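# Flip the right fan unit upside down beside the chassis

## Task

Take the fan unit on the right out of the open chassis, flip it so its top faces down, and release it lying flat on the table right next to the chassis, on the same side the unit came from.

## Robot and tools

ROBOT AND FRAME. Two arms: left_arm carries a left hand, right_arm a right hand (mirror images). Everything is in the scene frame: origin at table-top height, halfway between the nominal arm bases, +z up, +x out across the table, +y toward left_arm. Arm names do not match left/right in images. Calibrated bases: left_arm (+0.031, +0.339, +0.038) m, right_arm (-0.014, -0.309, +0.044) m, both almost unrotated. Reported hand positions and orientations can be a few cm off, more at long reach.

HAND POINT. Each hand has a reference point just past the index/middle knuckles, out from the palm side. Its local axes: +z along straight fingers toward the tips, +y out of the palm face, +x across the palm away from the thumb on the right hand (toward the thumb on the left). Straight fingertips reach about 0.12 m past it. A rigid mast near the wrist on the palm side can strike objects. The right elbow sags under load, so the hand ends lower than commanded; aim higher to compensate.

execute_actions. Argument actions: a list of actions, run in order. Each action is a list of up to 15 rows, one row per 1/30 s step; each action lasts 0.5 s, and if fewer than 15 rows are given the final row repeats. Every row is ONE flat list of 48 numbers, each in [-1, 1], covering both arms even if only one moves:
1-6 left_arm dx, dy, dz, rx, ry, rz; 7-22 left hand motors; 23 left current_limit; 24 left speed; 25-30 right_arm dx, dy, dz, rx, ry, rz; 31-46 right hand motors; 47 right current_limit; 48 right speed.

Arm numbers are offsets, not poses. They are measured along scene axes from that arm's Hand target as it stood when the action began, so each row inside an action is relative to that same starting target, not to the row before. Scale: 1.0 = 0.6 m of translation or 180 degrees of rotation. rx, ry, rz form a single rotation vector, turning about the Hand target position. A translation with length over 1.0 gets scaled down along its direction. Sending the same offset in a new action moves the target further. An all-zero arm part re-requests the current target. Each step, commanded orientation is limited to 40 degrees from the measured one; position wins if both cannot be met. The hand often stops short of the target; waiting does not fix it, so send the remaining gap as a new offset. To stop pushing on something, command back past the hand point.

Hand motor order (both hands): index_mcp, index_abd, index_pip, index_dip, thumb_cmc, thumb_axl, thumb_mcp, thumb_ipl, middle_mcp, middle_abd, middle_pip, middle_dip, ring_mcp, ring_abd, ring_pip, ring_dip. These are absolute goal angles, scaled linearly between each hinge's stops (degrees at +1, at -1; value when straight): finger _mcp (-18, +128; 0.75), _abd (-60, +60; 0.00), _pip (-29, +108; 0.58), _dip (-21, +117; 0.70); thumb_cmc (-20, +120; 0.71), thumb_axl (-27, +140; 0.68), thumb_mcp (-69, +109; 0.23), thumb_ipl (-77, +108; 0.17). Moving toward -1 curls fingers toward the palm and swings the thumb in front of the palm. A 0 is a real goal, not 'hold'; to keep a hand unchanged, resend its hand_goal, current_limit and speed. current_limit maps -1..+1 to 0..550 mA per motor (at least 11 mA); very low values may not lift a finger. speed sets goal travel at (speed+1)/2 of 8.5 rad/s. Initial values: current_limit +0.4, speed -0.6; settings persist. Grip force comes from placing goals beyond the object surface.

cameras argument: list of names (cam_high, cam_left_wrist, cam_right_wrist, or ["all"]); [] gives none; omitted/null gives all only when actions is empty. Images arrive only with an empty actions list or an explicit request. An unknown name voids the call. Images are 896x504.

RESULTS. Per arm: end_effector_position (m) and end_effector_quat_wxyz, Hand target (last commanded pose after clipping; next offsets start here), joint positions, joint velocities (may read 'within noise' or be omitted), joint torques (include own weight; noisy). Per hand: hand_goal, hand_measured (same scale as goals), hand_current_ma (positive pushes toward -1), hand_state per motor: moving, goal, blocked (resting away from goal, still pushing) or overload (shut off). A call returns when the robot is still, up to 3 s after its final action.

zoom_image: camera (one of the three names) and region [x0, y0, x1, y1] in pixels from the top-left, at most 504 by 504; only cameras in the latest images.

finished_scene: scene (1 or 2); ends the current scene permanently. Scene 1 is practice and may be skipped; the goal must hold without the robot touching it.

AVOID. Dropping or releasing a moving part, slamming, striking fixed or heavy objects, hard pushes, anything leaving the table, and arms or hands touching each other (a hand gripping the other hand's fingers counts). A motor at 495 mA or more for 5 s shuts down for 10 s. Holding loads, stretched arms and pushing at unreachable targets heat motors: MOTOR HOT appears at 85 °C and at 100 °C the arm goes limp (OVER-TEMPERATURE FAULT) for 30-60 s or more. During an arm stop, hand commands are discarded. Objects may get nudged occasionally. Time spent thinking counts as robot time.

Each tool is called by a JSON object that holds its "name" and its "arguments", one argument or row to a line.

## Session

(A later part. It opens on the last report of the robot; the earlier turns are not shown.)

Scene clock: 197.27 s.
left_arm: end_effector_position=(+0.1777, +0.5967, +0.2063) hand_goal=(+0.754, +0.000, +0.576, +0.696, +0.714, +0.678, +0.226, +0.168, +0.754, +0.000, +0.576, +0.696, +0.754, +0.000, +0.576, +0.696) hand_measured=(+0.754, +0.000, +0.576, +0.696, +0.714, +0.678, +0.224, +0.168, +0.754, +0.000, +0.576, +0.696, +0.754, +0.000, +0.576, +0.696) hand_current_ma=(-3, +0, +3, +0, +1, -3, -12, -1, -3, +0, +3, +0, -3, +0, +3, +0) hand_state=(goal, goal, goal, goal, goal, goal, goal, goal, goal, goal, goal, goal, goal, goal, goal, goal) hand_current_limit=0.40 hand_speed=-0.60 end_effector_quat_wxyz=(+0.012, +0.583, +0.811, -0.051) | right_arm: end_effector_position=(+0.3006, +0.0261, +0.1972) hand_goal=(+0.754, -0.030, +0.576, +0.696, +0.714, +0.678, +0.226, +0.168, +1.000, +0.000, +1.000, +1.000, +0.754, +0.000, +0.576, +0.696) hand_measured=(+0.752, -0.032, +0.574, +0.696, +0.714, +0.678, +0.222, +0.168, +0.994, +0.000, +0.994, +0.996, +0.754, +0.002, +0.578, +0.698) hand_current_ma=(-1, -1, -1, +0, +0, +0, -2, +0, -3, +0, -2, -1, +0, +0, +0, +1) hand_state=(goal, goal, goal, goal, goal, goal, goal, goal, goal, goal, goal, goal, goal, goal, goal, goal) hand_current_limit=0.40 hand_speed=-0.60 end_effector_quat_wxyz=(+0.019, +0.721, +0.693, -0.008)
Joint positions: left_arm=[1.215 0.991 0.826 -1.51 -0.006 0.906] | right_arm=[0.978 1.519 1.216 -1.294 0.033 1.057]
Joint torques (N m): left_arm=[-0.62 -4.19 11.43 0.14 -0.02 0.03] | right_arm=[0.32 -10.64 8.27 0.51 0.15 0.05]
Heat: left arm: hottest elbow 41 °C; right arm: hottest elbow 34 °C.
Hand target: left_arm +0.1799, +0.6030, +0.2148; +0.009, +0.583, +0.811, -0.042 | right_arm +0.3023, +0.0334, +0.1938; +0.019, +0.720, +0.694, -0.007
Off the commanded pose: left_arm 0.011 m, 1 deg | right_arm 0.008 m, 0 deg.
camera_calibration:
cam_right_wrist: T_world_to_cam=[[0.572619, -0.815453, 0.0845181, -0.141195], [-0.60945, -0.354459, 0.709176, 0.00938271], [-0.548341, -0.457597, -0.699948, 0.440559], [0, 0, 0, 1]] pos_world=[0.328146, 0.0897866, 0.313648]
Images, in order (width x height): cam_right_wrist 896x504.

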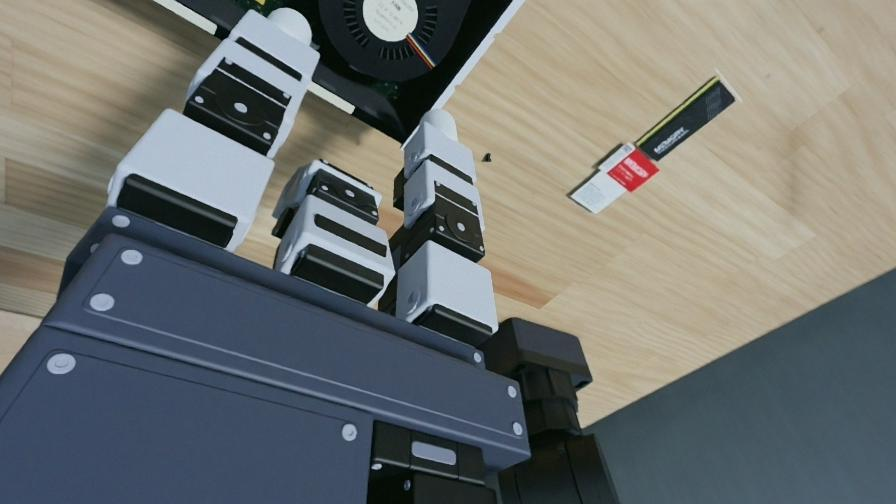

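{"name": "execute_actions", "arguments": {
  "actions": [
    [[0,0,0,0,0,0,0.754,0,0.576,0.696,0.714,0.678,0.226,0.168,0.754,0,0.576,0.696,0.754,0,0.576,0.696,0.4,-0.6,0,0.013,0.01,0,0,0,0.754,-0.03,0.576,0.696,0.714,0.678,0.226,0.168,1,0,1,1,0.754,0,0.576,0.696,0.4,-0.2]],
    [[0,0,0,0,0,0,0.754,0,0.576,0.696,0.714,0.678,0.226,0.168,0.754,0,0.576,0.696,0.754,0,0.576,0.696,0.4,-0.6,0.0,0.0,-0.045,0,0,0.0,0.754,-0.03,0.576,0.696,0.714,0.678,0.226,0.168,1,0,1,1,0.754,0,0.576,0.696,0.4,-0.2]]
  ],
  "cameras": ["cam_right_wrist"]
}}

{"name": "zoom_image", "arguments": {
  "camera": "cam_right_wrist",
  "region": [230, 0, 550, 180]
}}

Scene clock: 199.03 s.
left_arm: end_effector_position=(+0.1777, +0.5967, +0.2063) hand_goal=(+0.754, +0.000, +0.576, +0.696, +0.714, +0.678, +0.226, +0.168, +0.754, +0.000, +0.576, +0.696, +0.754, +0.000, +0.576, +0.696) hand_measured=(+0.754, +0.000, +0.576, +0.696, +0.714, +0.678, +0.224, +0.168, +0.754, +0.000, +0.576, +0.696, +0.754, +0.000, +0.576, +0.696) hand_current_ma=(-3, +0, +3, +0, +1, -3, -12, -1, -3, +0, +3, +0, -3, +0, +3, +0) hand_state=(goal, goal, goal, goal, goal, goal, goal, goal, goal, goal, goal, goal, goal, goal, goal, goal) hand_current_limit=0.40 hand_speed=-0.60 end_effector_quat_wxyz=(+0.012, +0.583, +0.811, -0.051) | right_arm: end_effector_position=(+0.3073, +0.0373, +0.1820) hand_goal=(+0.754, -0.030, +0.576, +0.696, +0.714, +0.678, +0.226, +0.168, +1.000, +0.000, +1.000, +1.000, +0.754, +0.000, +0.576, +0.696) hand_measured=(+0.752, -0.032, +0.574, +0.696, +0.714, +0.678, +0.222, +0.168, +0.994, +0.000, +0.994, +0.996, +0.754, +0.002, +0.578, +0.698) hand_current_ma=(-1, -1, -1, +0, +0, +0, -2, +0, -3, +0, -2, -1, +0, +0, +0, +1) hand_state=(goal, goal, goal, goal, goal, goal, goal, goal, goal, goal, goal, goal, goal, goal, goal, goal) hand_current_limit=0.40 hand_speed=-0.20 end_effector_quat_wxyz=(+0.017, +0.721, +0.692, -0.001)
Joint positions: left_arm=[1.215 0.991 0.826 -1.51 -0.006 0.906] | right_arm=[0.979 1.556 1.216 -1.242 0.033 1.059]
Joint torques (N m): left_arm=[-0.56 -4.31 11.43 0.14 -0.02 0.04] | right_arm=[1.14 -11.22 6.93 0.59 0.16 0.11]
Heat: left arm: hottest elbow 41 °C; right arm: hottest elbow 34 °C.
Hand target: left_arm +0.1799, +0.6030, +0.2148; +0.009, +0.583, +0.811, -0.042 | right_arm +0.3023, +0.0412, +0.1728; +0.019, +0.720, +0.694, -0.007
Off the commanded pose: left_arm 0.011 m, 1 deg | right_arm 0.011 m, 1 deg.
camera_calibration:
cam_right_wrist: T_world_to_cam=[[0.570815, -0.817286, 0.0788275, -0.133032], [-0.615409, -0.362303, 0.700006, 0.0321213], [-0.543545, -0.448085, -0.709774, 0.438661], [0, 0, 0, 1]] pos_world=[0.334136, 0.0994702, 0.299351]
Images, in order (width x height): cam_right_wrist 896x504.

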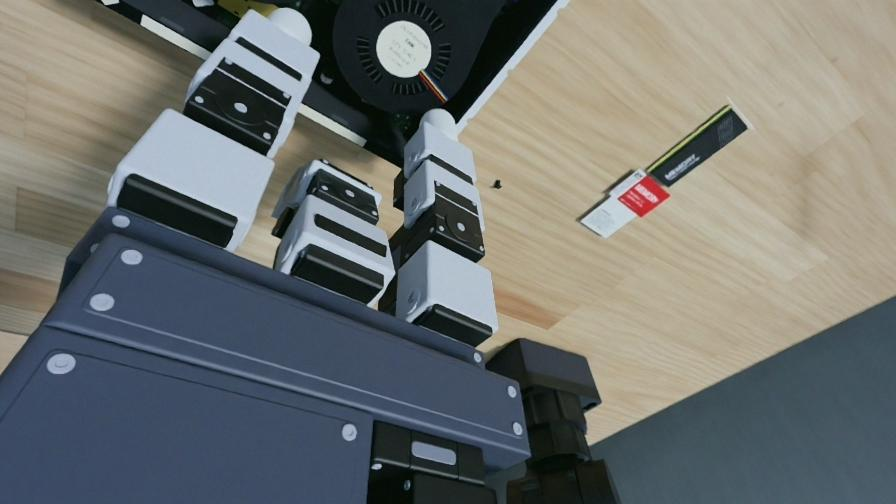

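Scaled by 1.575.

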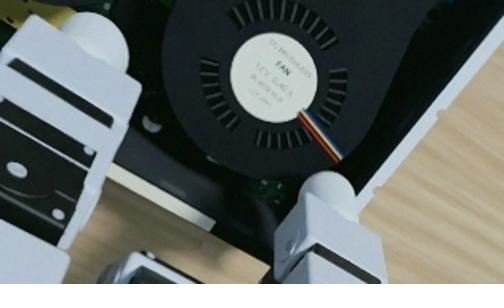

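{"name": "execute_actions", "arguments": {
  "actions": [
    [[0,0,0,0,0,0,0.754,0,0.576,0.696,0.714,0.678,0.226,0.168,0.754,0,0.576,0.696,0.754,0,0.576,0.696,0.4,-0.6,-0.010,-0.008,0.0,0,0,0,0.754,-0.03,0.576,0.696,0.714,0.678,0.226,0.168,1,0,1,1,0.754,0,0.576,0.696,0.4,-0.2]],
    [[0,0,0,0,0,0,0.754,0,0.576,0.696,0.714,0.678,0.226,0.168,0.754,0,0.576,0.696,0.754,0,0.576,0.696,0.4,-0.6,0.0,0.0,-0.0,0,0,0.0,0.754,-0.03,0.576,0.696,0.714,0.678,0.226,0.168,1,0,1,1,0.754,0,0.576,0.696,0.4,-0.2]]
  ],
  "cameras": ["cam_right_wrist"]
}}

{"name": "zoom_image", "arguments": {
  "camera": "cam_right_wrist",
  "region": [230, 0, 550, 180]
}}

Scene clock: 200.67 s.
left_arm: end_effector_position=(+0.1777, +0.5967, +0.2063) hand_goal=(+0.754, +0.000, +0.576, +0.696, +0.714, +0.678, +0.226, +0.168, +0.754, +0.000, +0.576, +0.696, +0.754, +0.000, +0.576, +0.696) hand_measured=(+0.754, +0.000, +0.576, +0.696, +0.714, +0.678, +0.224, +0.168, +0.754, +0.000, +0.576, +0.696, +0.754, +0.000, +0.576, +0.696) hand_current_ma=(-3, +0, +3, +0, +1, -3, -12, -1, -3, +0, +3, +0, -3, +0, +3, +0) hand_state=(goal, goal, goal, goal, goal, goal, goal, goal, goal, goal, goal, goal, goal, goal, goal, goal) hand_current_limit=0.40 hand_speed=-0.60 end_effector_quat_wxyz=(+0.012, +0.583, +0.811, -0.051) | right_arm: end_effector_position=(+0.3022, +0.0334, +0.1753) hand_goal=(+0.754, -0.030, +0.576, +0.696, +0.714, +0.678, +0.226, +0.168, +1.000, +0.000, +1.000, +1.000, +0.754, +0.000, +0.576, +0.696) hand_measured=(+0.752, -0.032, +0.574, +0.696, +0.714, +0.678, +0.222, +0.168, +0.994, +0.000, +0.994, +0.996, +0.754, +0.002, +0.578, +0.698) hand_current_ma=(-1, -1, -1, +0, +0, +0, -2, +0, -3, +0, -2, -1, +0, +0, +0, +1) hand_state=(goal, goal, goal, goal, goal, goal, goal, goal, goal, goal, goal, goal, goal, goal, goal, goal) hand_current_limit=0.40 hand_speed=-0.20 end_effector_quat_wxyz=(+0.019, +0.722, +0.692, -0.009)
Joint positions: left_arm=[1.215 0.991 0.826 -1.51 -0.006 0.906] | right_arm=[0.984 1.556 1.198 -1.239 0.033 1.065]
Joint torques (N m): left_arm=[-0.56 -4.31 11.41 0.16 -0.03 0.03] | right_arm=[1.26 -12.45 6.63 0.57 0.14 0.11]
Heat: left arm: hottest elbow 41 °C; right arm: hottest elbow 34 °C.
Hand target: left_arm +0.1799, +0.6030, +0.2148; +0.009, +0.583, +0.811, -0.042 | right_arm +0.2963, +0.0364, +0.1728; +0.019, +0.720, +0.694, -0.007
Off the commanded pose: left_arm 0.011 m, 1 deg | right_arm 0.007 m, 0 deg.
camera_calibration:
cam_right_wrist: T_world_to_cam=[[0.570789, -0.816708, 0.0847812, -0.133798], [-0.610313, -0.35292, 0.709201, 0.0286293], [-0.549289, -0.456547, -0.69989, 0.42965], [0, 0, 0, 1]] pos_world=[0.329846, 0.0969854, 0.291748]
Images, in order (width x height): cam_right_wrist 896x504.

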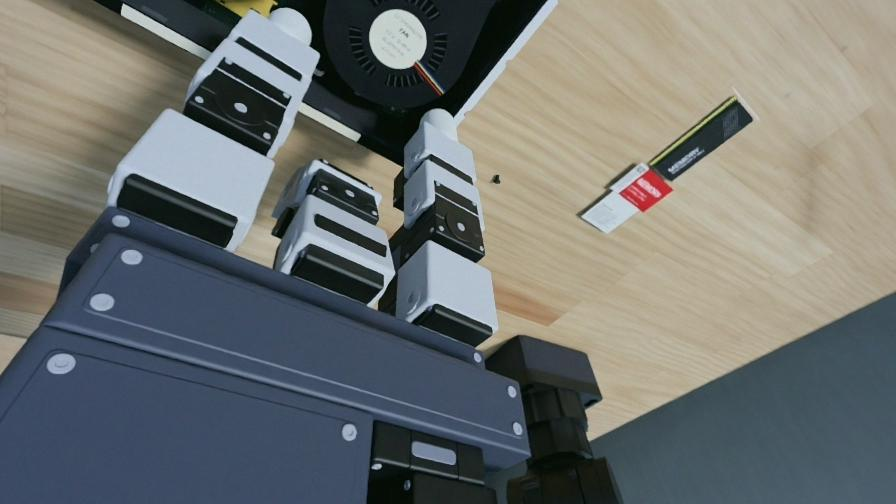

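Scaled by 1.575.

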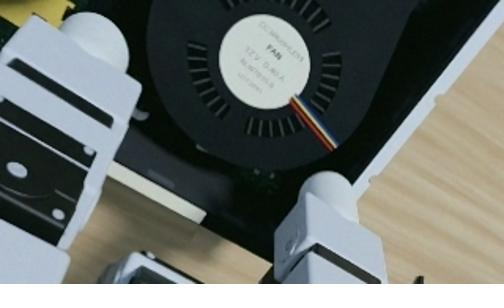

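{"name": "execute_actions", "arguments": {
  "actions": [
    [[0,0,0,0,0,0,0.754,0,0.576,0.696,0.714,0.678,0.226,0.168,0.754,0,0.576,0.696,0.754,0,0.576,0.696,0.4,-0.6,0,0,-0.025,0,0,0,0.754,-0.03,0.576,0.696,0.714,0.678,0.226,0.168,1,0,1,1,0.754,0,0.576,0.696,0.4,-0.2]]
  ],
  "cameras": ["cam_right_wrist"]
}}

{"name": "zoom_image", "arguments": {
  "camera": "cam_right_wrist",
  "region": [230, 0, 550, 180]
}}

Scene clock: 201.73 s.
left_arm: end_effector_position=(+0.1777, +0.5967, +0.2063) hand_goal=(+0.754, +0.000, +0.576, +0.696, +0.714, +0.678, +0.226, +0.168, +0.754, +0.000, +0.576, +0.696, +0.754, +0.000, +0.576, +0.696) hand_measured=(+0.754, +0.000, +0.576, +0.696, +0.714, +0.678, +0.224, +0.168, +0.754, +0.000, +0.576, +0.696, +0.754, +0.000, +0.576, +0.696) hand_current_ma=(-3, +0, +3, +0, +1, -3, -12, -1, -3, +0, +3, +0, -3, +0, +3, +0) hand_state=(goal, goal, goal, goal, goal, goal, goal, goal, goal, goal, goal, goal, goal, goal, goal, goal) hand_current_limit=0.40 hand_speed=-0.60 end_effector_quat_wxyz=(+0.012, +0.583, +0.811, -0.051) | right_arm: end_effector_position=(+0.3032, +0.0350, +0.1699) hand_goal=(+0.754, -0.030, +0.576, +0.696, +0.714, +0.678, +0.226, +0.168, +1.000, +0.000, +1.000, +1.000, +0.754, +0.000, +0.576, +0.696) hand_measured=(+0.752, -0.028, +0.574, +0.696, +0.714, +0.678, +0.222, +0.168, +0.994, +0.000, +0.994, +0.996, +0.754, +0.002, +0.578, +0.698) hand_current_ma=(-1, +0, -1, +0, +0, +0, -2, +0, -3, +0, -2, -1, +0, +0, +0, +1) hand_state=(goal, goal, goal, goal, goal, goal, goal, goal, goal, goal, goal, goal, goal, goal, goal, goal) hand_current_limit=0.40 hand_speed=-0.20 end_effector_quat_wxyz=(+0.018, +0.722, +0.692, +0.000)
Joint positions: left_arm=[1.215 0.991 0.826 -1.51 -0.006 0.906] | right_arm=[0.984 1.556 1.182 -1.206 0.034 1.066]
Joint torques (N m): left_arm=[-0.44 -4.31 11.43 0.13 -0.01 0.02] | right_arm=[1.14 -11.28 6.02 0.84 0.11 0.11]
Heat: left arm: hottest elbow 41 °C; right arm: hottest elbow 34 °C.
Hand target: left_arm +0.1799, +0.6030, +0.2148; +0.009, +0.583, +0.811, -0.042 | right_arm +0.2963, +0.0364, +0.1578; +0.019, +0.720, +0.694, -0.007
Off the commanded pose: left_arm 0.011 m, 1 deg | right_arm 0.014 m, 1 deg.
camera_calibration:
cam_right_wrist: T_world_to_cam=[[0.569686, -0.818066, 0.0789049, -0.131257], [-0.617417, -0.362628, 0.698067, 0.0381467], [-0.542451, -0.446396, -0.711672, 0.426776], [0, 0, 0, 1]] pos_world=[0.329833, 0.0969676, 0.287453]
Images, in order (width x height): cam_right_wrist 896x504.

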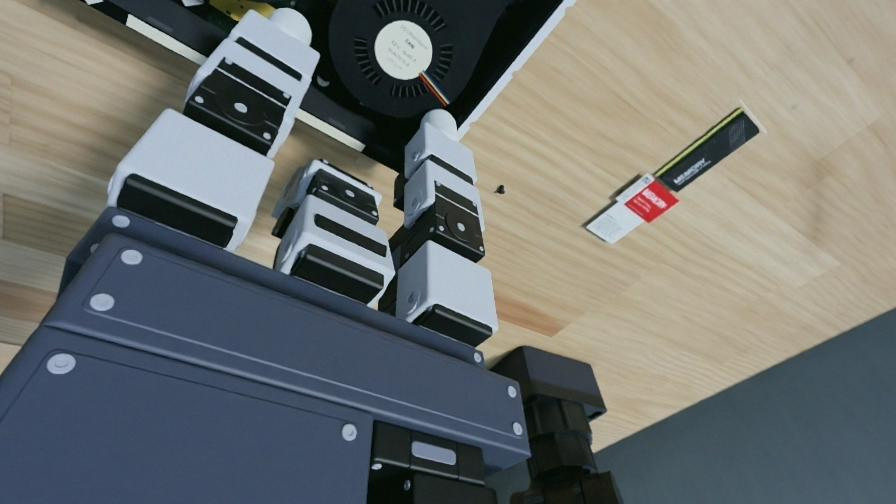

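Scaled by 1.575.

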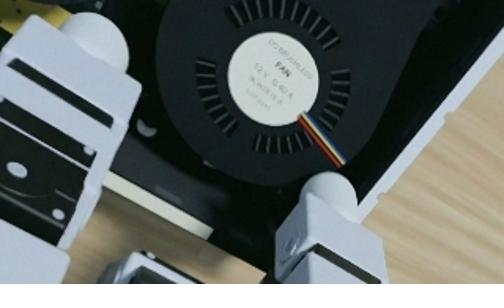

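{"name": "execute_actions", "arguments": {
  "actions": [
    [[0,0,0,0,0,0,0.754,0,0.576,0.696,0.714,0.678,0.226,0.168,0.754,0,0.576,0.696,0.754,0,0.576,0.696,0.4,-0.6,-0.012,-0.010,0.015,0,0,0,0.754,-0.03,0.576,0.696,0.714,0.678,0.226,0.168,1,0,1,1,0.754,0,0.576,0.696,0.4,-0.2]],
    [[0,0,0,0,0,0,0.754,0,0.576,0.696,0.714,0.678,0.226,0.168,0.754,0,0.576,0.696,0.754,0,0.576,0.696,0.4,-0.6,0,0,-0.03,0,0,0,0.754,-0.03,0.576,0.696,0.714,0.678,0.226,0.168,1,0,1,1,0.754,0,0.576,0.696,0.4,-0.2]]
  ],
  "cameras": ["cam_right_wrist"]
}}

{"name": "zoom_image", "arguments": {
  "camera": "cam_right_wrist",
  "region": [230, 0, 550, 180]
}}

Scene clock: 203.47 s.
left_arm: end_effector_position=(+0.1777, +0.5967, +0.2063) hand_goal=(+0.754, +0.000, +0.576, +0.696, +0.714, +0.678, +0.226, +0.168, +0.754, +0.000, +0.576, +0.696, +0.754, +0.000, +0.576, +0.696) hand_measured=(+0.754, +0.000, +0.576, +0.696, +0.714, +0.678, +0.224, +0.168, +0.754, +0.000, +0.576, +0.696, +0.754, +0.000, +0.576, +0.696) hand_current_ma=(-3, +0, +3, +0, +1, -3, -12, -1, -3, +0, +3, +0, -3, +0, +3, +0) hand_state=(goal, goal, goal, goal, goal, goal, goal, goal, goal, goal, goal, goal, goal, goal, goal, goal) hand_current_limit=0.40 hand_speed=-0.60 end_effector_quat_wxyz=(+0.012, +0.583, +0.811, -0.051) | right_arm: end_effector_position=(+0.2989, +0.0328, +0.1692) hand_goal=(+0.754, -0.030, +0.576, +0.696, +0.714, +0.678, +0.226, +0.168, +1.000, +0.000, +1.000, +1.000, +0.754, +0.000, +0.576, +0.696) hand_measured=(+0.742, -0.034, +0.568, +0.692, +0.714, +0.678, +0.222, +0.168, +0.994, +0.000, +0.994, +0.996, +0.754, +0.002, +0.578, +0.698) hand_current_ma=(-8, -1, -4, -1, +0, +0, -2, +0, -3, +0, -2, -1, +0, +0, +0, +1) hand_state=(goal, goal, goal, goal, goal, goal, goal, goal, goal, goal, goal, goal, goal, goal, goal, goal) hand_current_limit=0.40 hand_speed=-0.20 end_effector_quat_wxyz=(+0.018, +0.722, +0.692, +0.009)
Joint positions: left_arm=[1.215 0.991 0.826 -1.51 -0.006 0.906] | right_arm=[0.992 1.537 1.155 -1.182 0.038 1.073]
Joint torques (N m): left_arm=[-0.44 -4.25 11.41 0.13 -0.02 0.03] | right_arm=[1.03 -10.52 5.04 0.98 -0.04 0.1]
Heat: left arm: hottest elbow 41 °C; right arm: hottest elbow 34 °C.
Hand target: left_arm +0.1799, +0.6030, +0.2148; +0.009, +0.583, +0.811, -0.042 | right_arm +0.2892, +0.0303, +0.1488; +0.019, +0.720, +0.694, -0.007
Off the commanded pose: left_arm 0.011 m, 1 deg | right_arm 0.023 m, 2 deg.
camera_calibration:
cam_right_wrist: T_world_to_cam=[[0.569033, -0.81877, 0.0762653, -0.129831], [-0.625947, -0.371135, 0.685893, 0.0400298], [-0.533284, -0.438034, -0.723695, 0.421881], [0, 0, 0, 1]] pos_world=[0.323917, 0.0933528, 0.287759]
Images, in order (width x height): cam_right_wrist 896x504.

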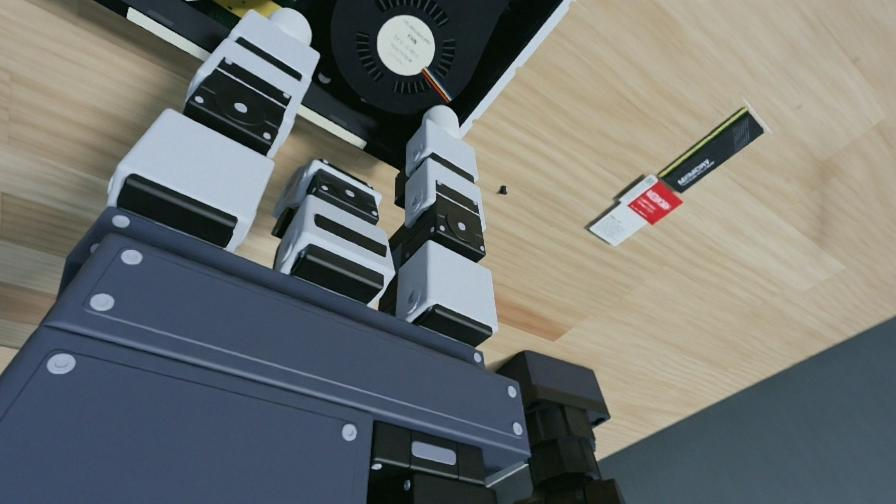

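Scaled by 1.575.

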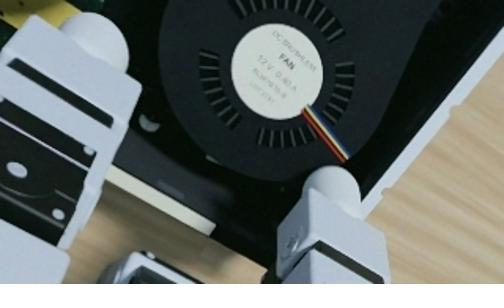

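{"name": "zoom_image", "arguments": {
  "camera": "cam_right_wrist",
  "region": [400, 0, 580, 140]
}}

Scaled by 2.800.

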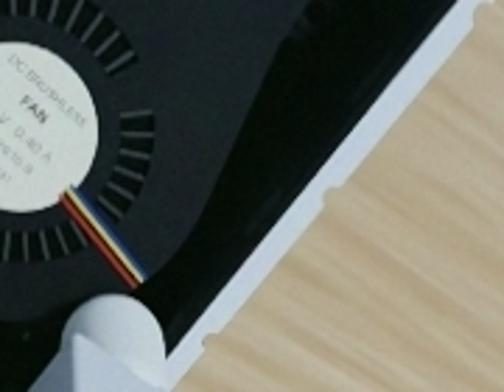

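{"name": "execute_actions", "arguments": {
  "actions": [
    [[0,0,0,0,0,0,0.754,0,0.576,0.696,0.714,0.678,0.226,0.168,0.754,0,0.576,0.696,0.754,0,0.576,0.696,0.4,-0.6,0,0,0.055,0,0,0,0.754,-0.03,0.576,0.696,0.714,0.678,0.226,0.168,1,0,1,1,0.754,0,0.576,0.696,0.4,-0.2]],
    [[0,0,0,0,0,0,0.754,0,0.576,0.696,0.714,0.678,0.226,0.168,0.754,0,0.576,0.696,0.754,0,0.576,0.696,0.4,-0.6,0,0.003,0,0,0,0,0.754,-0.03,0.576,0.696,0.714,0.678,0.226,0.168,1,0,1,1,0.754,0,0.576,0.696,0.4,-0.2]]
  ],
  "cameras": ["cam_right_wrist"]
}}

{"name": "zoom_image", "arguments": {
  "camera": "cam_right_wrist",
  "region": [330, 0, 510, 140]
}}

Scene clock: 207.20 s.
left_arm: end_effector_position=(+0.1777, +0.5967, +0.2063) hand_goal=(+0.754, +0.000, +0.576, +0.696, +0.714, +0.678, +0.226, +0.168, +0.754, +0.000, +0.576, +0.696, +0.754, +0.000, +0.576, +0.696) hand_measured=(+0.754, +0.000, +0.576, +0.696, +0.714, +0.678, +0.224, +0.168, +0.754, +0.000, +0.576, +0.696, +0.754, +0.000, +0.576, +0.696) hand_current_ma=(-3, +0, +3, +0, +1, -3, -12, -1, -3, +0, +3, +0, -3, +0, +3, +0) hand_state=(goal, goal, goal, goal, goal, goal, goal, goal, goal, goal, goal, goal, goal, goal, goal, goal) hand_current_limit=0.40 hand_speed=-0.60 end_effector_quat_wxyz=(+0.012, +0.583, +0.811, -0.051) | right_arm: end_effector_position=(+0.2924, +0.0275, +0.1703) hand_goal=(+0.754, -0.030, +0.576, +0.696, +0.714, +0.678, +0.226, +0.168, +1.000, +0.000, +1.000, +1.000, +0.754, +0.000, +0.576, +0.696) hand_measured=(+0.732, -0.076, +0.562, +0.690, +0.714, +0.678, +0.222, +0.168, +0.994, +0.000, +0.994, +0.996, +0.754, +0.002, +0.578, +0.698) hand_current_ma=(-23, -53, -10, -3, +0, +0, -2, +0, -3, +0, -2, -1, +0, +0, +0, +1) hand_state=(blocked, blocked, goal, goal, goal, goal, goal, goal, goal, goal, goal, goal, goal, goal, goal, goal) hand_current_limit=0.40 hand_speed=-0.20 end_effector_quat_wxyz=(+0.019, +0.720, +0.694, -0.006)
Joint positions: left_arm=[1.215 0.991 0.826 -1.51 -0.006 0.906] | right_arm=[0.996 1.532 1.155 -1.216 0.033 1.073]
Joint torques (N m): left_arm=[-0.56 -4.19 11.38 0.14 -0.02 0.03] | right_arm=[0.85 -12.28 9.28 -1.2 0.14 0.12]
Heat: left arm: hottest elbow 41 °C; right arm: hottest elbow 33 °C.
Hand target: left_arm +0.1799, +0.6030, +0.2148; +0.009, +0.583, +0.811, -0.042 | right_arm +0.2891, +0.0322, +0.1817; +0.019, +0.720, +0.694, -0.007
Off the commanded pose: left_arm 0.011 m, 1 deg | right_arm 0.013 m, 0 deg.
camera_calibration:
cam_right_wrist: T_world_to_cam=[[0.573927, -0.814724, 0.0826556, -0.133239], [-0.610974, -0.358805, 0.705669, 0.0252076], [-0.545268, -0.455503, -0.703704, 0.41754], [0, 0, 0, 1]] pos_world=[0.319542, 0.0906822, 0.287049]
Images, in order (width x height): cam_right_wrist 896x504.

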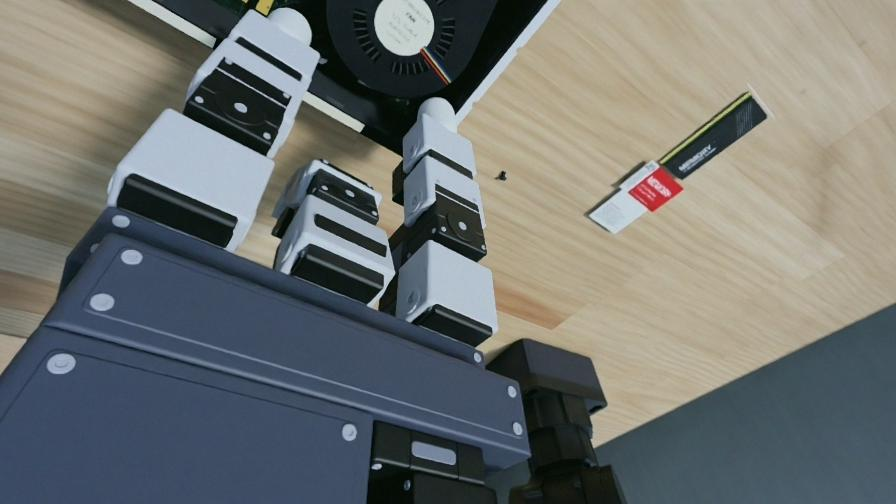

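Scaled by 2.800.

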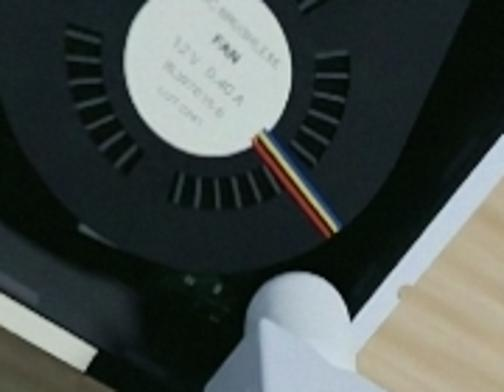

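{"name": "execute_actions", "arguments": {
  "actions": [
    [[0,0,0,0,0,0,0.754,0,0.576,0.696,0.714,0.678,0.226,0.168,0.754,0,0.576,0.696,0.754,0,0.576,0.696,0.4,-0.6,0.003,0.002,0.03,0,0,0,0.754,-0.03,0.576,0.696,0.714,0.678,0.226,0.168,1,0,1,1,0.754,0,0.576,0.696,0.4,-0.2]],
    [[0,0,0,0,0,0,0.754,0,0.576,0.696,0.714,0.678,0.226,0.168,0.754,0,0.576,0.696,0.754,0,0.576,0.696,0.4,-0.6,0,0,0,0,0,0,0.754,-0.03,0.576,0.696,0.714,0.678,0.226,0.168,1,0,1,1,0.754,0,0.576,0.696,0.4,-0.2]]
  ],
  "cameras": ["cam_right_wrist"]
}}

{"name": "zoom_image", "arguments": {
  "camera": "cam_right_wrist",
  "region": [330, 0, 510, 140]
}}

Scene clock: 208.90 s.
left_arm: end_effector_position=(+0.1777, +0.5967, +0.2063) hand_goal=(+0.754, +0.000, +0.576, +0.696, +0.714, +0.678, +0.226, +0.168, +0.754, +0.000, +0.576, +0.696, +0.754, +0.000, +0.576, +0.696) hand_measured=(+0.754, +0.000, +0.576, +0.696, +0.714, +0.678, +0.224, +0.168, +0.754, +0.000, +0.576, +0.696, +0.754, +0.000, +0.576, +0.696) hand_current_ma=(-3, +0, +3, +0, +1, -3, -12, -1, -3, +0, +3, +0, -3, +0, +3, +0) hand_state=(goal, goal, goal, goal, goal, goal, goal, goal, goal, goal, goal, goal, goal, goal, goal, goal) hand_current_limit=0.40 hand_speed=-0.60 end_effector_quat_wxyz=(+0.012, +0.583, +0.811, -0.051) | right_arm: end_effector_position=(+0.2856, +0.0164, +0.1757) hand_goal=(+0.754, -0.030, +0.576, +0.696, +0.714, +0.678, +0.226, +0.168, +1.000, +0.000, +1.000, +1.000, +0.754, +0.000, +0.576, +0.696) hand_measured=(+0.750, -0.034, +0.572, +0.694, +0.714, +0.678, +0.222, +0.168, +0.994, +0.000, +0.994, +0.996, +0.754, +0.002, +0.578, +0.698) hand_current_ma=(-1, -1, -1, -1, +0, +0, -2, +0, -3, +0, -2, -1, +0, +0, +0, +1) hand_state=(goal, goal, goal, goal, goal, goal, goal, goal, goal, goal, goal, goal, goal, goal, goal, goal) hand_current_limit=0.40 hand_speed=-0.20 end_effector_quat_wxyz=(+0.026, +0.719, +0.693, -0.034)
Joint positions: left_arm=[1.215 0.991 0.826 -1.51 -0.006 0.906] | right_arm=[0.996 1.528 1.168 -1.289 0.032 1.073]
Joint torques (N m): left_arm=[-0.5 -4.42 11.41 0.2 -0.02 0.03] | right_arm=[0.85 -12.92 10.86 -0.29 0.17 0.11]
Heat: left arm: hottest elbow 41 °C; right arm: hottest elbow 34 °C.
Hand target: left_arm +0.1799, +0.6030, +0.2148; +0.009, +0.583, +0.811, -0.042 | right_arm +0.2909, +0.0333, +0.1997; +0.019, +0.720, +0.694, -0.007
Off the commanded pose: left_arm 0.011 m, 1 deg | right_arm 0.030 m, 3 deg.
camera_calibration:
cam_right_wrist: T_world_to_cam=[[0.576741, -0.810169, 0.104862, -0.143562], [-0.589206, -0.323618, 0.740343, 0.000249822], [-0.565868, -0.488771, -0.664, 0.411995], [0, 0, 0, 1]] pos_world=[0.31608, 0.0851426, 0.288434]
Images, in order (width x height): cam_right_wrist 896x504.

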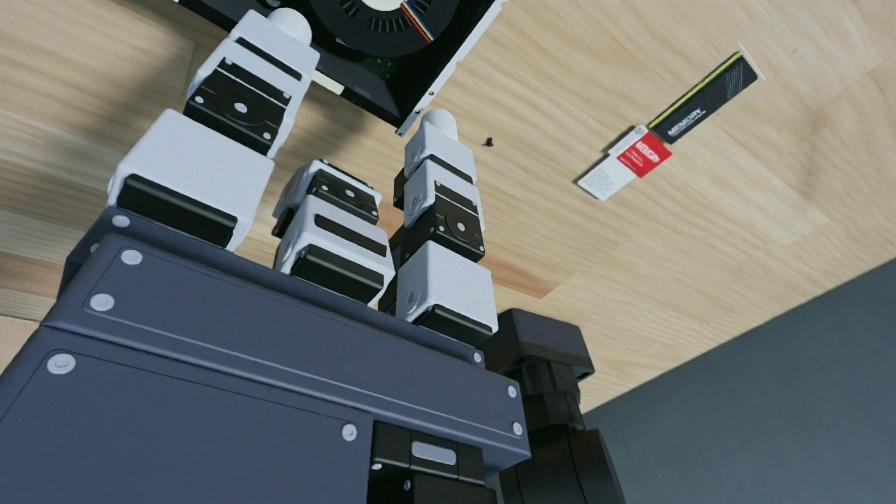

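Scaled by 2.800.

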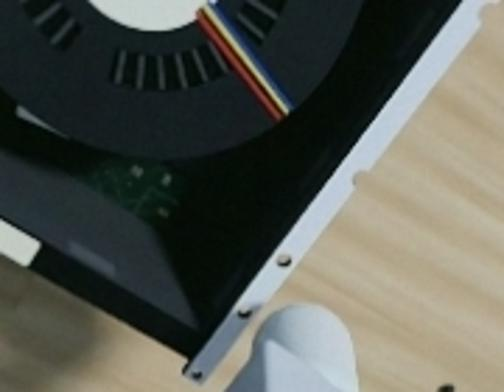

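{"name": "execute_actions", "arguments": {
  "actions": [
    [[0,0,0,0,0,0,0.754,0,0.576,0.696,0.714,0.678,0.226,0.168,0.754,0,0.576,0.696,0.754,0,0.576,0.696,0.4,-0.6,0.003,0.0,0.015,0,0,0,0.754,-0.03,0.576,0.696,0.714,0.678,0.226,0.168,1,0,1,1,0.754,0,0.576,0.696,0.4,-0.2]],
    [[0,0,0,0,0,0,0.754,0,0.576,0.696,0.714,0.678,0.226,0.168,0.754,0,0.576,0.696,0.754,0,0.576,0.696,0.4,-0.6,0,0,0,0,0,0,0.754,-0.03,0.576,0.696,0.714,0.678,0.226,0.168,1,0,1,1,0.754,0,0.576,0.696,0.4,-0.2]]
  ],
  "cameras": ["cam_right_wrist"]
}}

Scene clock: 210.73 s.
left_arm: end_effector_position=(+0.1777, +0.5967, +0.2063) hand_goal=(+0.754, +0.000, +0.576, +0.696, +0.714, +0.678, +0.226, +0.168, +0.754, +0.000, +0.576, +0.696, +0.754, +0.000, +0.576, +0.696) hand_measured=(+0.754, +0.000, +0.576, +0.696, +0.714, +0.678, +0.224, +0.168, +0.754, +0.000, +0.576, +0.696, +0.754, +0.000, +0.576, +0.696) hand_current_ma=(-3, +0, +3, +0, +1, -3, -12, -1, -3, +0, +3, +0, -3, +0, +3, +0) hand_state=(goal, goal, goal, goal, goal, goal, goal, goal, goal, goal, goal, goal, goal, goal, goal, goal) hand_current_limit=0.40 hand_speed=-0.60 end_effector_quat_wxyz=(+0.012, +0.583, +0.811, -0.051) | right_arm: end_effector_position=(+0.2858, +0.0168, +0.1834) hand_goal=(+0.754, -0.030, +0.576, +0.696, +0.714, +0.678, +0.226, +0.168, +1.000, +0.000, +1.000, +1.000, +0.754, +0.000, +0.576, +0.696) hand_measured=(+0.750, -0.034, +0.572, +0.694, +0.714, +0.678, +0.222, +0.168, +0.994, +0.000, +0.994, +0.996, +0.754, +0.002, +0.578, +0.698) hand_current_ma=(-1, -1, -1, -1, +0, +0, -2, +0, -3, +0, -2, -1, +0, +0, +0, +1) hand_state=(goal, goal, goal, goal, goal, goal, goal, goal, goal, goal, goal, goal, goal, goal, goal, goal) hand_current_limit=0.40 hand_speed=-0.20 end_effector_quat_wxyz=(+0.026, +0.719, +0.693, -0.035)
Joint positions: left_arm=[1.215 0.991 0.826 -1.51 -0.006 0.906] | right_arm=[0.996 1.524 1.185 -1.312 0.032 1.073]
Joint torques (N m): left_arm=[-0.44 -4.19 11.44 0.16 -0.01 0.03] | right_arm=[0.44 -12.92 11.17 -0.38 0.17 0.08]
Heat: left arm: hottest elbow 41 °C; right arm: hottest elbow 34 °C.
Hand target: left_arm +0.1799, +0.6030, +0.2148; +0.009, +0.583, +0.811, -0.042 | right_arm +0.2928, +0.0334, +0.2088; +0.019, +0.720, +0.694, -0.007
Off the commanded pose: left_arm 0.011 m, 1 deg | right_arm 0.031 m, 3 deg.
camera_calibration:
cam_right_wrist: T_world_to_cam=[[0.576847, -0.809974, 0.105779, -0.144332], [-0.588347, -0.32215, 0.741665, -0.00562734], [-0.566653, -0.490062, -0.662377, 0.417424], [0, 0, 0, 1]] pos_world=[0.316481, 0.085845, 0.295933]
Images, in order (width x height): cam_right_wrist 896x504.

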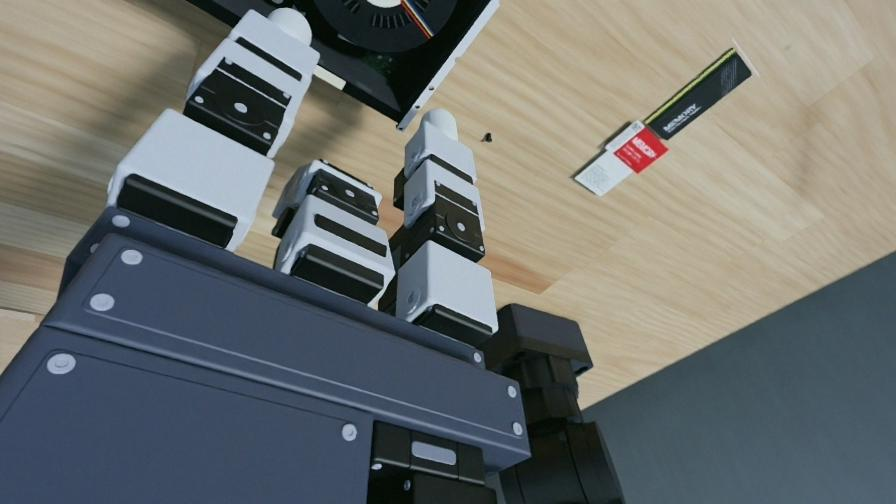

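{"name": "execute_actions", "arguments": {
  "actions": [
    [[0,0,0,0,0,0,0.754,0,0.576,0.696,0.714,0.678,0.226,0.168,0.754,0,0.576,0.696,0.754,0,0.576,0.696,0.4,-0.6,-0.004,-0.003,0.08,0,0,0,0.754,-0.03,0.576,0.696,0.714,0.678,0.226,0.168,1,0,1,1,0.754,0,0.576,0.696,0.4,-0.2]],
    [[0,0,0,0,0,0,0.754,0,0.576,0.696,0.714,0.678,0.226,0.168,0.754,0,0.576,0.696,0.754,0,0.576,0.696,0.4,-0.6,0,0,-0.12,0,0,0,0.754,-0.03,0.576,0.696,0.714,0.678,0.226,0.168,1,0,1,1,0.754,0,0.576,0.696,0.4,-0.2]],
    [[0,0,0,0,0,0,0.754,0,0.576,0.696,0.714,0.678,0.226,0.168,0.754,0,0.576,0.696,0.754,0,0.576,0.696,0.4,-0.6,0,0,0,0,0,0,0.754,-0.03,0.576,0.696,0.714,0.678,0.226,0.168,1,0,1,1,0.754,0,0.576,0.696,0.4,-0.2]]
  ],
  "cameras": ["cam_right_wrist"]
}}

{"name": "zoom_image", "arguments": {
  "camera": "cam_right_wrist",
  "region": [330, 0, 510, 140]
}}

Scene clock: 213.37 s.
left_arm: end_effector_position=(+0.1777, +0.5967, +0.2063) hand_goal=(+0.754, +0.000, +0.576, +0.696, +0.714, +0.678, +0.226, +0.168, +0.754, +0.000, +0.576, +0.696, +0.754, +0.000, +0.576, +0.696) hand_measured=(+0.754, +0.000, +0.576, +0.696, +0.714, +0.678, +0.224, +0.168, +0.754, +0.000, +0.576, +0.696, +0.754, +0.000, +0.576, +0.696) hand_current_ma=(-3, +0, +3, +0, +1, -3, -12, -1, -3, +0, +3, +0, -3, +0, +3, +0) hand_state=(goal, goal, goal, goal, goal, goal, goal, goal, goal, goal, goal, goal, goal, goal, goal, goal) hand_current_limit=0.40 hand_speed=-0.60 end_effector_quat_wxyz=(+0.012, +0.583, +0.811, -0.051) | right_arm: end_effector_position=(+0.2929, +0.0287, +0.1898) hand_goal=(+0.754, -0.030, +0.576, +0.696, +0.714, +0.678, +0.226, +0.168, +1.000, +0.000, +1.000, +1.000, +0.754, +0.000, +0.576, +0.696) hand_measured=(+0.752, -0.032, +0.574, +0.694, +0.714, +0.678, +0.222, +0.168, +0.994, +0.000, +0.994, +0.996, +0.754, +0.002, +0.578, +0.698) hand_current_ma=(-1, +0, -1, -1, +0, +0, -2, +0, -2, +0, -2, -1, +0, +0, +0, +1) hand_state=(goal, goal, goal, goal, goal, goal, goal, goal, goal, goal, goal, goal, goal, goal, goal, goal) hand_current_limit=0.40 hand_speed=-0.20 end_effector_quat_wxyz=(+0.018, +0.720, +0.694, -0.006)
Joint positions: left_arm=[1.215 0.991 0.826 -1.51 -0.006 0.906] | right_arm=[0.996 1.517 1.193 -1.268 0.032 1.073]
Joint torques (N m): left_arm=[-0.44 -4.31 11.41 0.14 -0.02 0.03] | right_arm=[0.67 -11.22 7.1 0.59 0.19 0.1]
Heat: left arm: hottest elbow 41 °C; right arm: hottest elbow 34 °C.
Hand target: left_arm +0.1799, +0.6030, +0.2148; +0.009, +0.583, +0.811, -0.042 | right_arm +0.2904, +0.0316, +0.1848; +0.019, +0.720, +0.694, -0.007
Off the commanded pose: left_arm 0.011 m, 1 deg | right_arm 0.006 m, 0 deg.
camera_calibration:
cam_right_wrist: T_world_to_cam=[[0.573998, -0.814779, 0.0816189, -0.133951], [-0.610313, -0.359231, 0.706025, 0.0117957], [-0.545934, -0.45507, -0.703468, 0.432207], [0, 0, 0, 1]] pos_world=[0.320043, 0.0917814, 0.306649]
Images, in order (width x height): cam_right_wrist 896x504.

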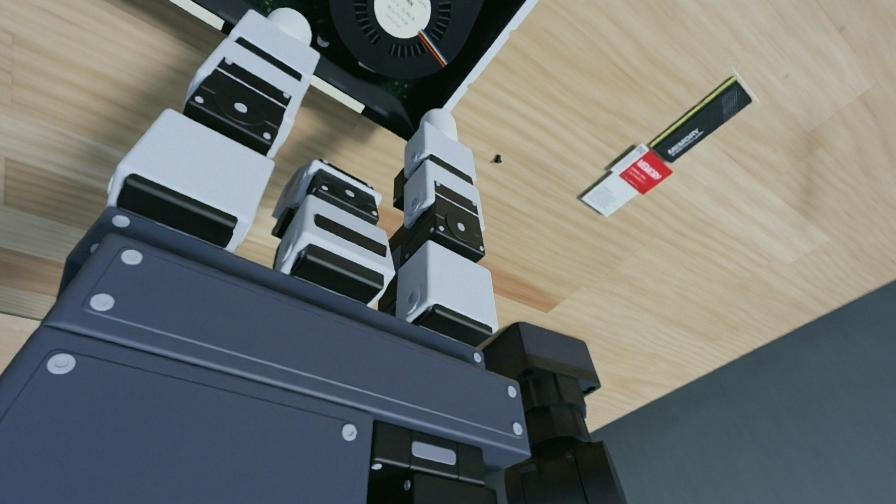

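Scaled by 2.800.

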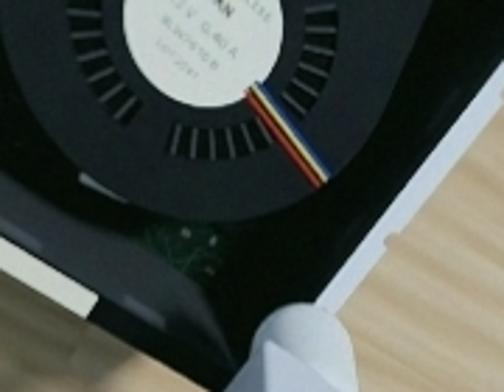

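{"name": "execute_actions", "arguments": {
  "actions": [
    [[0,0,0,0,0,0,0.754,0,0.576,0.696,0.714,0.678,0.226,0.168,0.754,0,0.576,0.696,0.754,0,0.576,0.696,0.4,-0.6,0.0,0.010,0,0,0,0,0.754,-0.03,0.576,0.696,0.714,0.678,0.226,0.168,1,0,1,1,0.754,0,0.576,0.696,0.4,-0.2]],
    [[0,0,0,0,0,0,0.754,0,0.576,0.696,0.714,0.678,0.226,0.168,0.754,0,0.576,0.696,0.754,0,0.576,0.696,0.4,-0.6,0,0,-0.035,0,0,0,0.754,-0.03,0.576,0.696,0.714,0.678,0.226,0.168,1,0,1,1,0.754,0,0.576,0.696,0.4,-0.2]],
    [[0,0,0,0,0,0,0.754,0,0.576,0.696,0.714,0.678,0.226,0.168,0.754,0,0.576,0.696,0.754,0,0.576,0.696,0.4,-0.6,0,0,0,0,0,0,0.754,-0.03,0.576,0.696,0.714,0.678,0.226,0.168,1,0,1,1,0.754,0,0.576,0.696,0.4,-0.2]]
  ],
  "cameras": ["cam_right_wrist"]
}}

{"name": "zoom_image", "arguments": {
  "camera": "cam_right_wrist",
  "region": [330, 0, 510, 140]
}}

Scene clock: 215.67 s.
left_arm: end_effector_position=(+0.1777, +0.5967, +0.2063) hand_goal=(+0.754, +0.000, +0.576, +0.696, +0.714, +0.678, +0.226, +0.168, +0.754, +0.000, +0.576, +0.696, +0.754, +0.000, +0.576, +0.696) hand_measured=(+0.754, +0.000, +0.576, +0.696, +0.714, +0.678, +0.224, +0.168, +0.754, +0.000, +0.576, +0.696, +0.754, +0.000, +0.576, +0.696) hand_current_ma=(-3, +0, +3, +0, +1, -3, -12, -1, -3, +0, +3, +0, -3, +0, +3, +0) hand_state=(goal, goal, goal, goal, goal, goal, goal, goal, goal, goal, goal, goal, goal, goal, goal, goal) hand_current_limit=0.40 hand_speed=-0.60 end_effector_quat_wxyz=(+0.012, +0.583, +0.811, -0.051) | right_arm: end_effector_position=(+0.2957, +0.0345, +0.1730) hand_goal=(+0.754, -0.030, +0.576, +0.696, +0.714, +0.678, +0.226, +0.168, +1.000, +0.000, +1.000, +1.000, +0.754, +0.000, +0.576, +0.696) hand_measured=(+0.752, -0.032, +0.574, +0.694, +0.714, +0.678, +0.222, +0.168, +0.994, +0.000, +0.994, +0.996, +0.754, +0.002, +0.578, +0.698) hand_current_ma=(-1, +0, -1, -1, +0, +0, -2, +0, -2, +0, -2, -1, +0, +0, +0, +1) hand_state=(goal, goal, goal, goal, goal, goal, goal, goal, goal, goal, goal, goal, goal, goal, goal, goal) hand_current_limit=0.40 hand_speed=-0.20 end_effector_quat_wxyz=(+0.017, +0.722, +0.692, -0.001)
Joint positions: left_arm=[1.215 0.991 0.826 -1.51 -0.006 0.906] | right_arm=[0.998 1.543 1.176 -1.215 0.032 1.078]
Joint torques (N m): left_arm=[-0.56 -4.37 11.43 0.14 -0.02 0.03] | right_arm=[1.14 -10.93 6.74 0.59 0.18 0.11]
Heat: left arm: hottest elbow 41 °C; right arm: hottest elbow 34 °C.
Hand target: left_arm +0.1799, +0.6030, +0.2148; +0.009, +0.583, +0.811, -0.042 | right_arm +0.2904, +0.0375, +0.1637; +0.019, +0.720, +0.694, -0.007
Off the commanded pose: left_arm 0.011 m, 1 deg | right_arm 0.011 m, 1 deg.
camera_calibration:
cam_right_wrist: T_world_to_cam=[[0.570567, -0.817563, 0.0777379, -0.127657], [-0.615169, -0.362761, 0.699979, 0.0301364], [-0.544077, -0.447207, -0.709919, 0.424868], [0, 0, 0, 1]] pos_world=[0.322537, 0.0965687, 0.290451]
Images, in order (width x height): cam_right_wrist 896x504.

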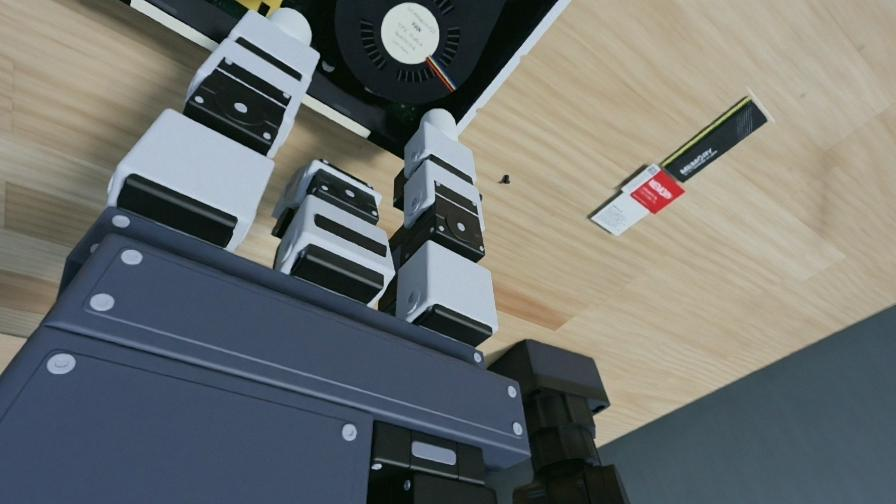

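Scaled by 2.800.

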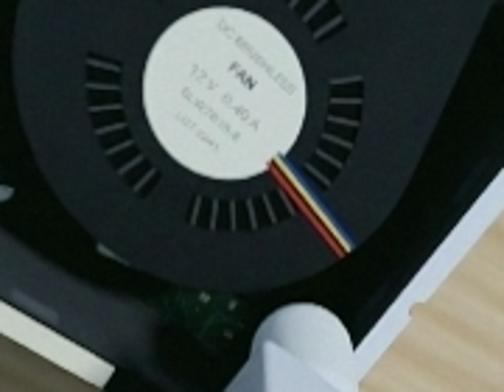

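{"name": "execute_actions", "arguments": {
  "actions": [
    [[0,0,0,0,0,0,0.754,0,0.576,0.696,0.714,0.678,0.226,0.168,0.754,0,0.576,0.696,0.754,0,0.576,0.696,0.4,-0.6,-0.010,-0.008,0,0,0,0,0.754,-0.03,0.576,0.696,0.714,0.678,0.226,0.168,1,0,1,1,0.754,0,0.576,0.696,0.4,-0.2]],
    [[0,0,0,0,0,0,0.754,0,0.576,0.696,0.714,0.678,0.226,0.168,0.754,0,0.576,0.696,0.754,0,0.576,0.696,0.4,-0.6,0,0,-0.02,0,0,0,0.754,-0.03,0.576,0.696,0.714,0.678,0.226,0.168,1,0,1,1,0.754,0,0.576,0.696,0.4,-0.2]],
    [[0,0,0,0,0,0,0.754,0,0.576,0.696,0.714,0.678,0.226,0.168,0.754,0,0.576,0.696,0.754,0,0.576,0.696,0.4,-0.6,0,0,0,0,0,0,0.754,-0.03,0.576,0.696,0.714,0.678,0.226,0.168,1,0,1,1,0.754,0,0.576,0.696,0.4,-0.2]]
  ],
  "cameras": ["cam_right_wrist"]
}}

{"name": "zoom_image", "arguments": {
  "camera": "cam_right_wrist",
  "region": [330, 0, 510, 140]
}}

Scene clock: 218.03 s.
left_arm: end_effector_position=(+0.1777, +0.5967, +0.2063) hand_goal=(+0.754, +0.000, +0.576, +0.696, +0.714, +0.678, +0.226, +0.168, +0.754, +0.000, +0.576, +0.696, +0.754, +0.000, +0.576, +0.696) hand_measured=(+0.754, +0.000, +0.576, +0.696, +0.714, +0.678, +0.224, +0.168, +0.754, +0.000, +0.576, +0.696, +0.754, +0.000, +0.576, +0.696) hand_current_ma=(-3, +0, +3, +0, +1, -3, -12, -1, -3, +0, +3, +0, -3, +0, +3, +0) hand_state=(goal, goal, goal, goal, goal, goal, goal, goal, goal, goal, goal, goal, goal, goal, goal, goal) hand_current_limit=0.40 hand_speed=-0.60 end_effector_quat_wxyz=(+0.012, +0.583, +0.811, -0.051) | right_arm: end_effector_position=(+0.2914, +0.0343, +0.1615) hand_goal=(+0.754, -0.030, +0.576, +0.696, +0.714, +0.678, +0.226, +0.168, +1.000, +0.000, +1.000, +1.000, +0.754, +0.000, +0.576, +0.696) hand_measured=(+0.750, -0.042, +0.574, +0.694, +0.714, +0.678, +0.222, +0.168, +0.994, +0.000, +0.994, +0.996, +0.754, +0.002, +0.578, +0.698) hand_current_ma=(-2, -6, -1, -1, +0, +0, -2, +0, -2, +0, -2, -1, +0, +0, +0, +1) hand_state=(goal, goal, goal, goal, goal, goal, goal, goal, goal, goal, goal, goal, goal, goal, goal, goal) hand_current_limit=0.40 hand_speed=-0.20 end_effector_quat_wxyz=(+0.016, +0.721, +0.693, +0.003)
Joint positions: left_arm=[1.215 0.991 0.826 -1.51 -0.006 0.906] | right_arm=[1.006 1.543 1.143 -1.174 0.032 1.084]
Joint torques (N m): left_arm=[-0.56 -4.31 11.43 0.17 -0.02 0.03] | right_arm=[1.03 -11.28 6.17 0.36 0.18 0.12]
Heat: left arm: hottest elbow 41 °C; right arm: hottest elbow 34 °C.
Hand target: left_arm +0.1799, +0.6030, +0.2148; +0.009, +0.583, +0.811, -0.042 | right_arm +0.2843, +0.0328, +0.1517; +0.019, +0.720, +0.694, -0.007
Off the commanded pose: left_arm 0.011 m, 1 deg | right_arm 0.012 m, 1 deg.
camera_calibration:
cam_right_wrist: T_world_to_cam=[[0.572365, -0.816638, 0.0741633, -0.124577], [-0.617248, -0.369538, 0.694583, 0.0371615], [-0.539817, -0.443333, -0.715579, 0.413826], [0, 0, 0, 1]] pos_world=[0.317632, 0.0954611, 0.279553]
Images, in order (width x height): cam_right_wrist 896x504.

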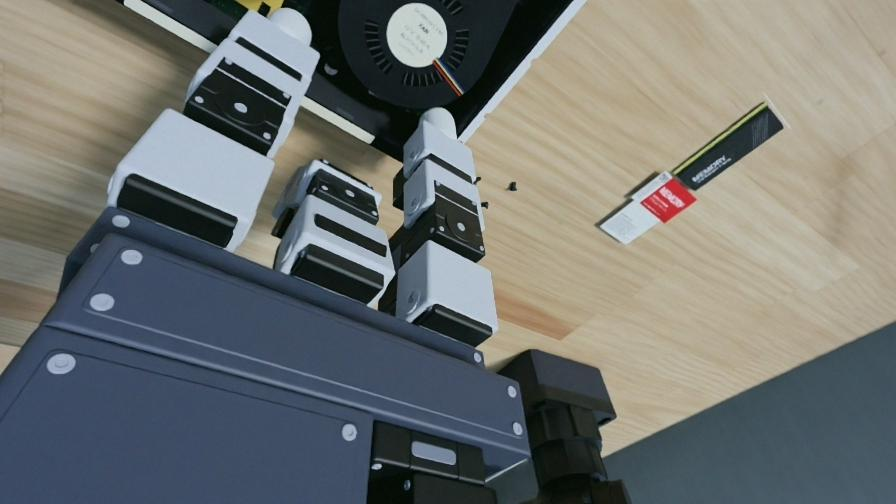

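Scaled by 2.800.

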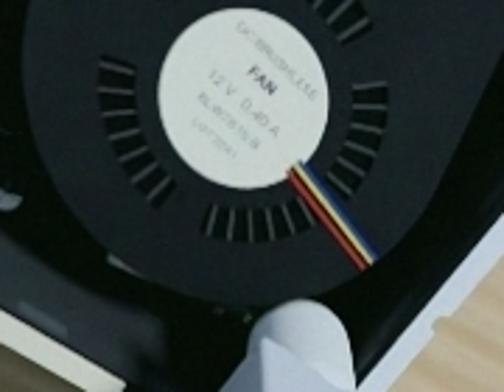

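{"name": "execute_actions", "arguments": {
  "actions": [
    [[0,0,0,0,0,0,0.754,0,0.576,0.696,0.714,0.678,0.226,0.168,0.754,0,0.576,0.696,0.754,0,0.576,0.696,0.4,-0.6,-0.004,0,-0.022,0,0,0,0.754,-0.03,0.576,0.696,0.714,0.678,0.226,0.168,1,0,1,1,0.754,0,0.576,0.696,0.4,-0.2]],
    [[0,0,0,0,0,0,0.754,0,0.576,0.696,0.714,0.678,0.226,0.168,0.754,0,0.576,0.696,0.754,0,0.576,0.696,0.4,-0.6,0,0,0,0,0,0,0.754,-0.03,0.576,0.696,0.714,0.678,0.226,0.168,1,0,1,1,0.754,0,0.576,0.696,0.4,-0.2]]
  ],
  "cameras": ["cam_right_wrist"]
}}

{"name": "zoom_image", "arguments": {
  "camera": "cam_right_wrist",
  "region": [230, 0, 550, 180]
}}

Scene clock: 219.87 s.
left_arm: end_effector_position=(+0.1777, +0.5967, +0.2063) hand_goal=(+0.754, +0.000, +0.576, +0.696, +0.714, +0.678, +0.226, +0.168, +0.754, +0.000, +0.576, +0.696, +0.754, +0.000, +0.576, +0.696) hand_measured=(+0.754, +0.000, +0.576, +0.696, +0.714, +0.678, +0.224, +0.168, +0.754, +0.000, +0.576, +0.696, +0.754, +0.000, +0.576, +0.696) hand_current_ma=(-3, +0, +3, +0, +1, -3, -12, -1, -3, +0, +3, +0, -3, +0, +3, +0) hand_state=(goal, goal, goal, goal, goal, goal, goal, goal, goal, goal, goal, goal, goal, goal, goal, goal) hand_current_limit=0.40 hand_speed=-0.60 end_effector_quat_wxyz=(+0.012, +0.583, +0.811, -0.051) | right_arm: end_effector_position=(+0.2890, +0.0340, +0.1528) hand_goal=(+0.754, -0.030, +0.576, +0.696, +0.714, +0.678, +0.226, +0.168, +1.000, +0.000, +1.000, +1.000, +0.754, +0.000, +0.576, +0.696) hand_measured=(+0.750, -0.042, +0.574, +0.694, +0.714, +0.678, +0.222, +0.168, +0.994, +0.000, +0.994, +0.996, +0.754, +0.002, +0.578, +0.698) hand_current_ma=(-2, -5, -1, -1, +0, +0, -2, +0, -2, +0, -2, -1, +0, +0, +0, +1) hand_state=(goal, goal, goal, goal, goal, goal, goal, goal, goal, goal, goal, goal, goal, goal, goal, goal) hand_current_limit=0.40 hand_speed=-0.20 end_effector_quat_wxyz=(+0.014, +0.721, +0.693, +0.007)
Joint positions: left_arm=[1.215 0.991 0.826 -1.51 -0.006 0.906] | right_arm=[1.01 1.544 1.119 -1.141 0.032 1.088]
Joint torques (N m): left_arm=[-0.44 -4.25 11.41 0.13 -0.02 0.03] | right_arm=[1.03 -10.23 6.11 0.46 0.18 0.12]
Heat: left arm: hottest elbow 41 °C; right arm: hottest elbow 34 °C.
Hand target: left_arm +0.1799, +0.6030, +0.2148; +0.009, +0.583, +0.811, -0.042 | right_arm +0.2819, +0.0327, +0.1386; +0.019, +0.720, +0.694, -0.007
Off the commanded pose: left_arm 0.011 m, 1 deg | right_arm 0.016 m, 2 deg.
camera_calibration:
cam_right_wrist: T_world_to_cam=[[0.572035, -0.817184, 0.0706149, -0.122043], [-0.620229, -0.374611, 0.68919, 0.043402], [-0.536742, -0.438038, -0.721131, 0.405957], [0, 0, 0, 1]] pos_world=[0.314626, 0.0943519, 0.271454]
Images, in order (width x height): cam_right_wrist 896x504.

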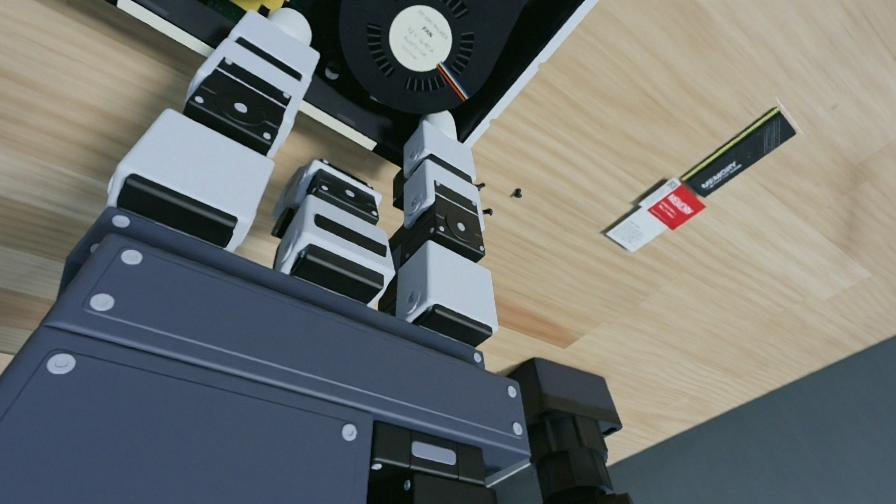

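Scaled by 1.575.

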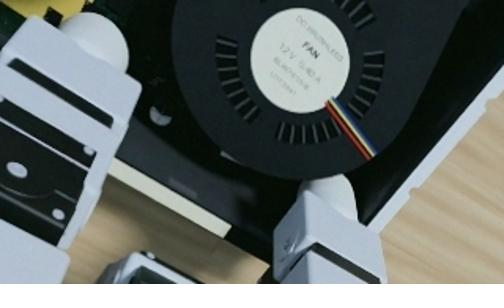

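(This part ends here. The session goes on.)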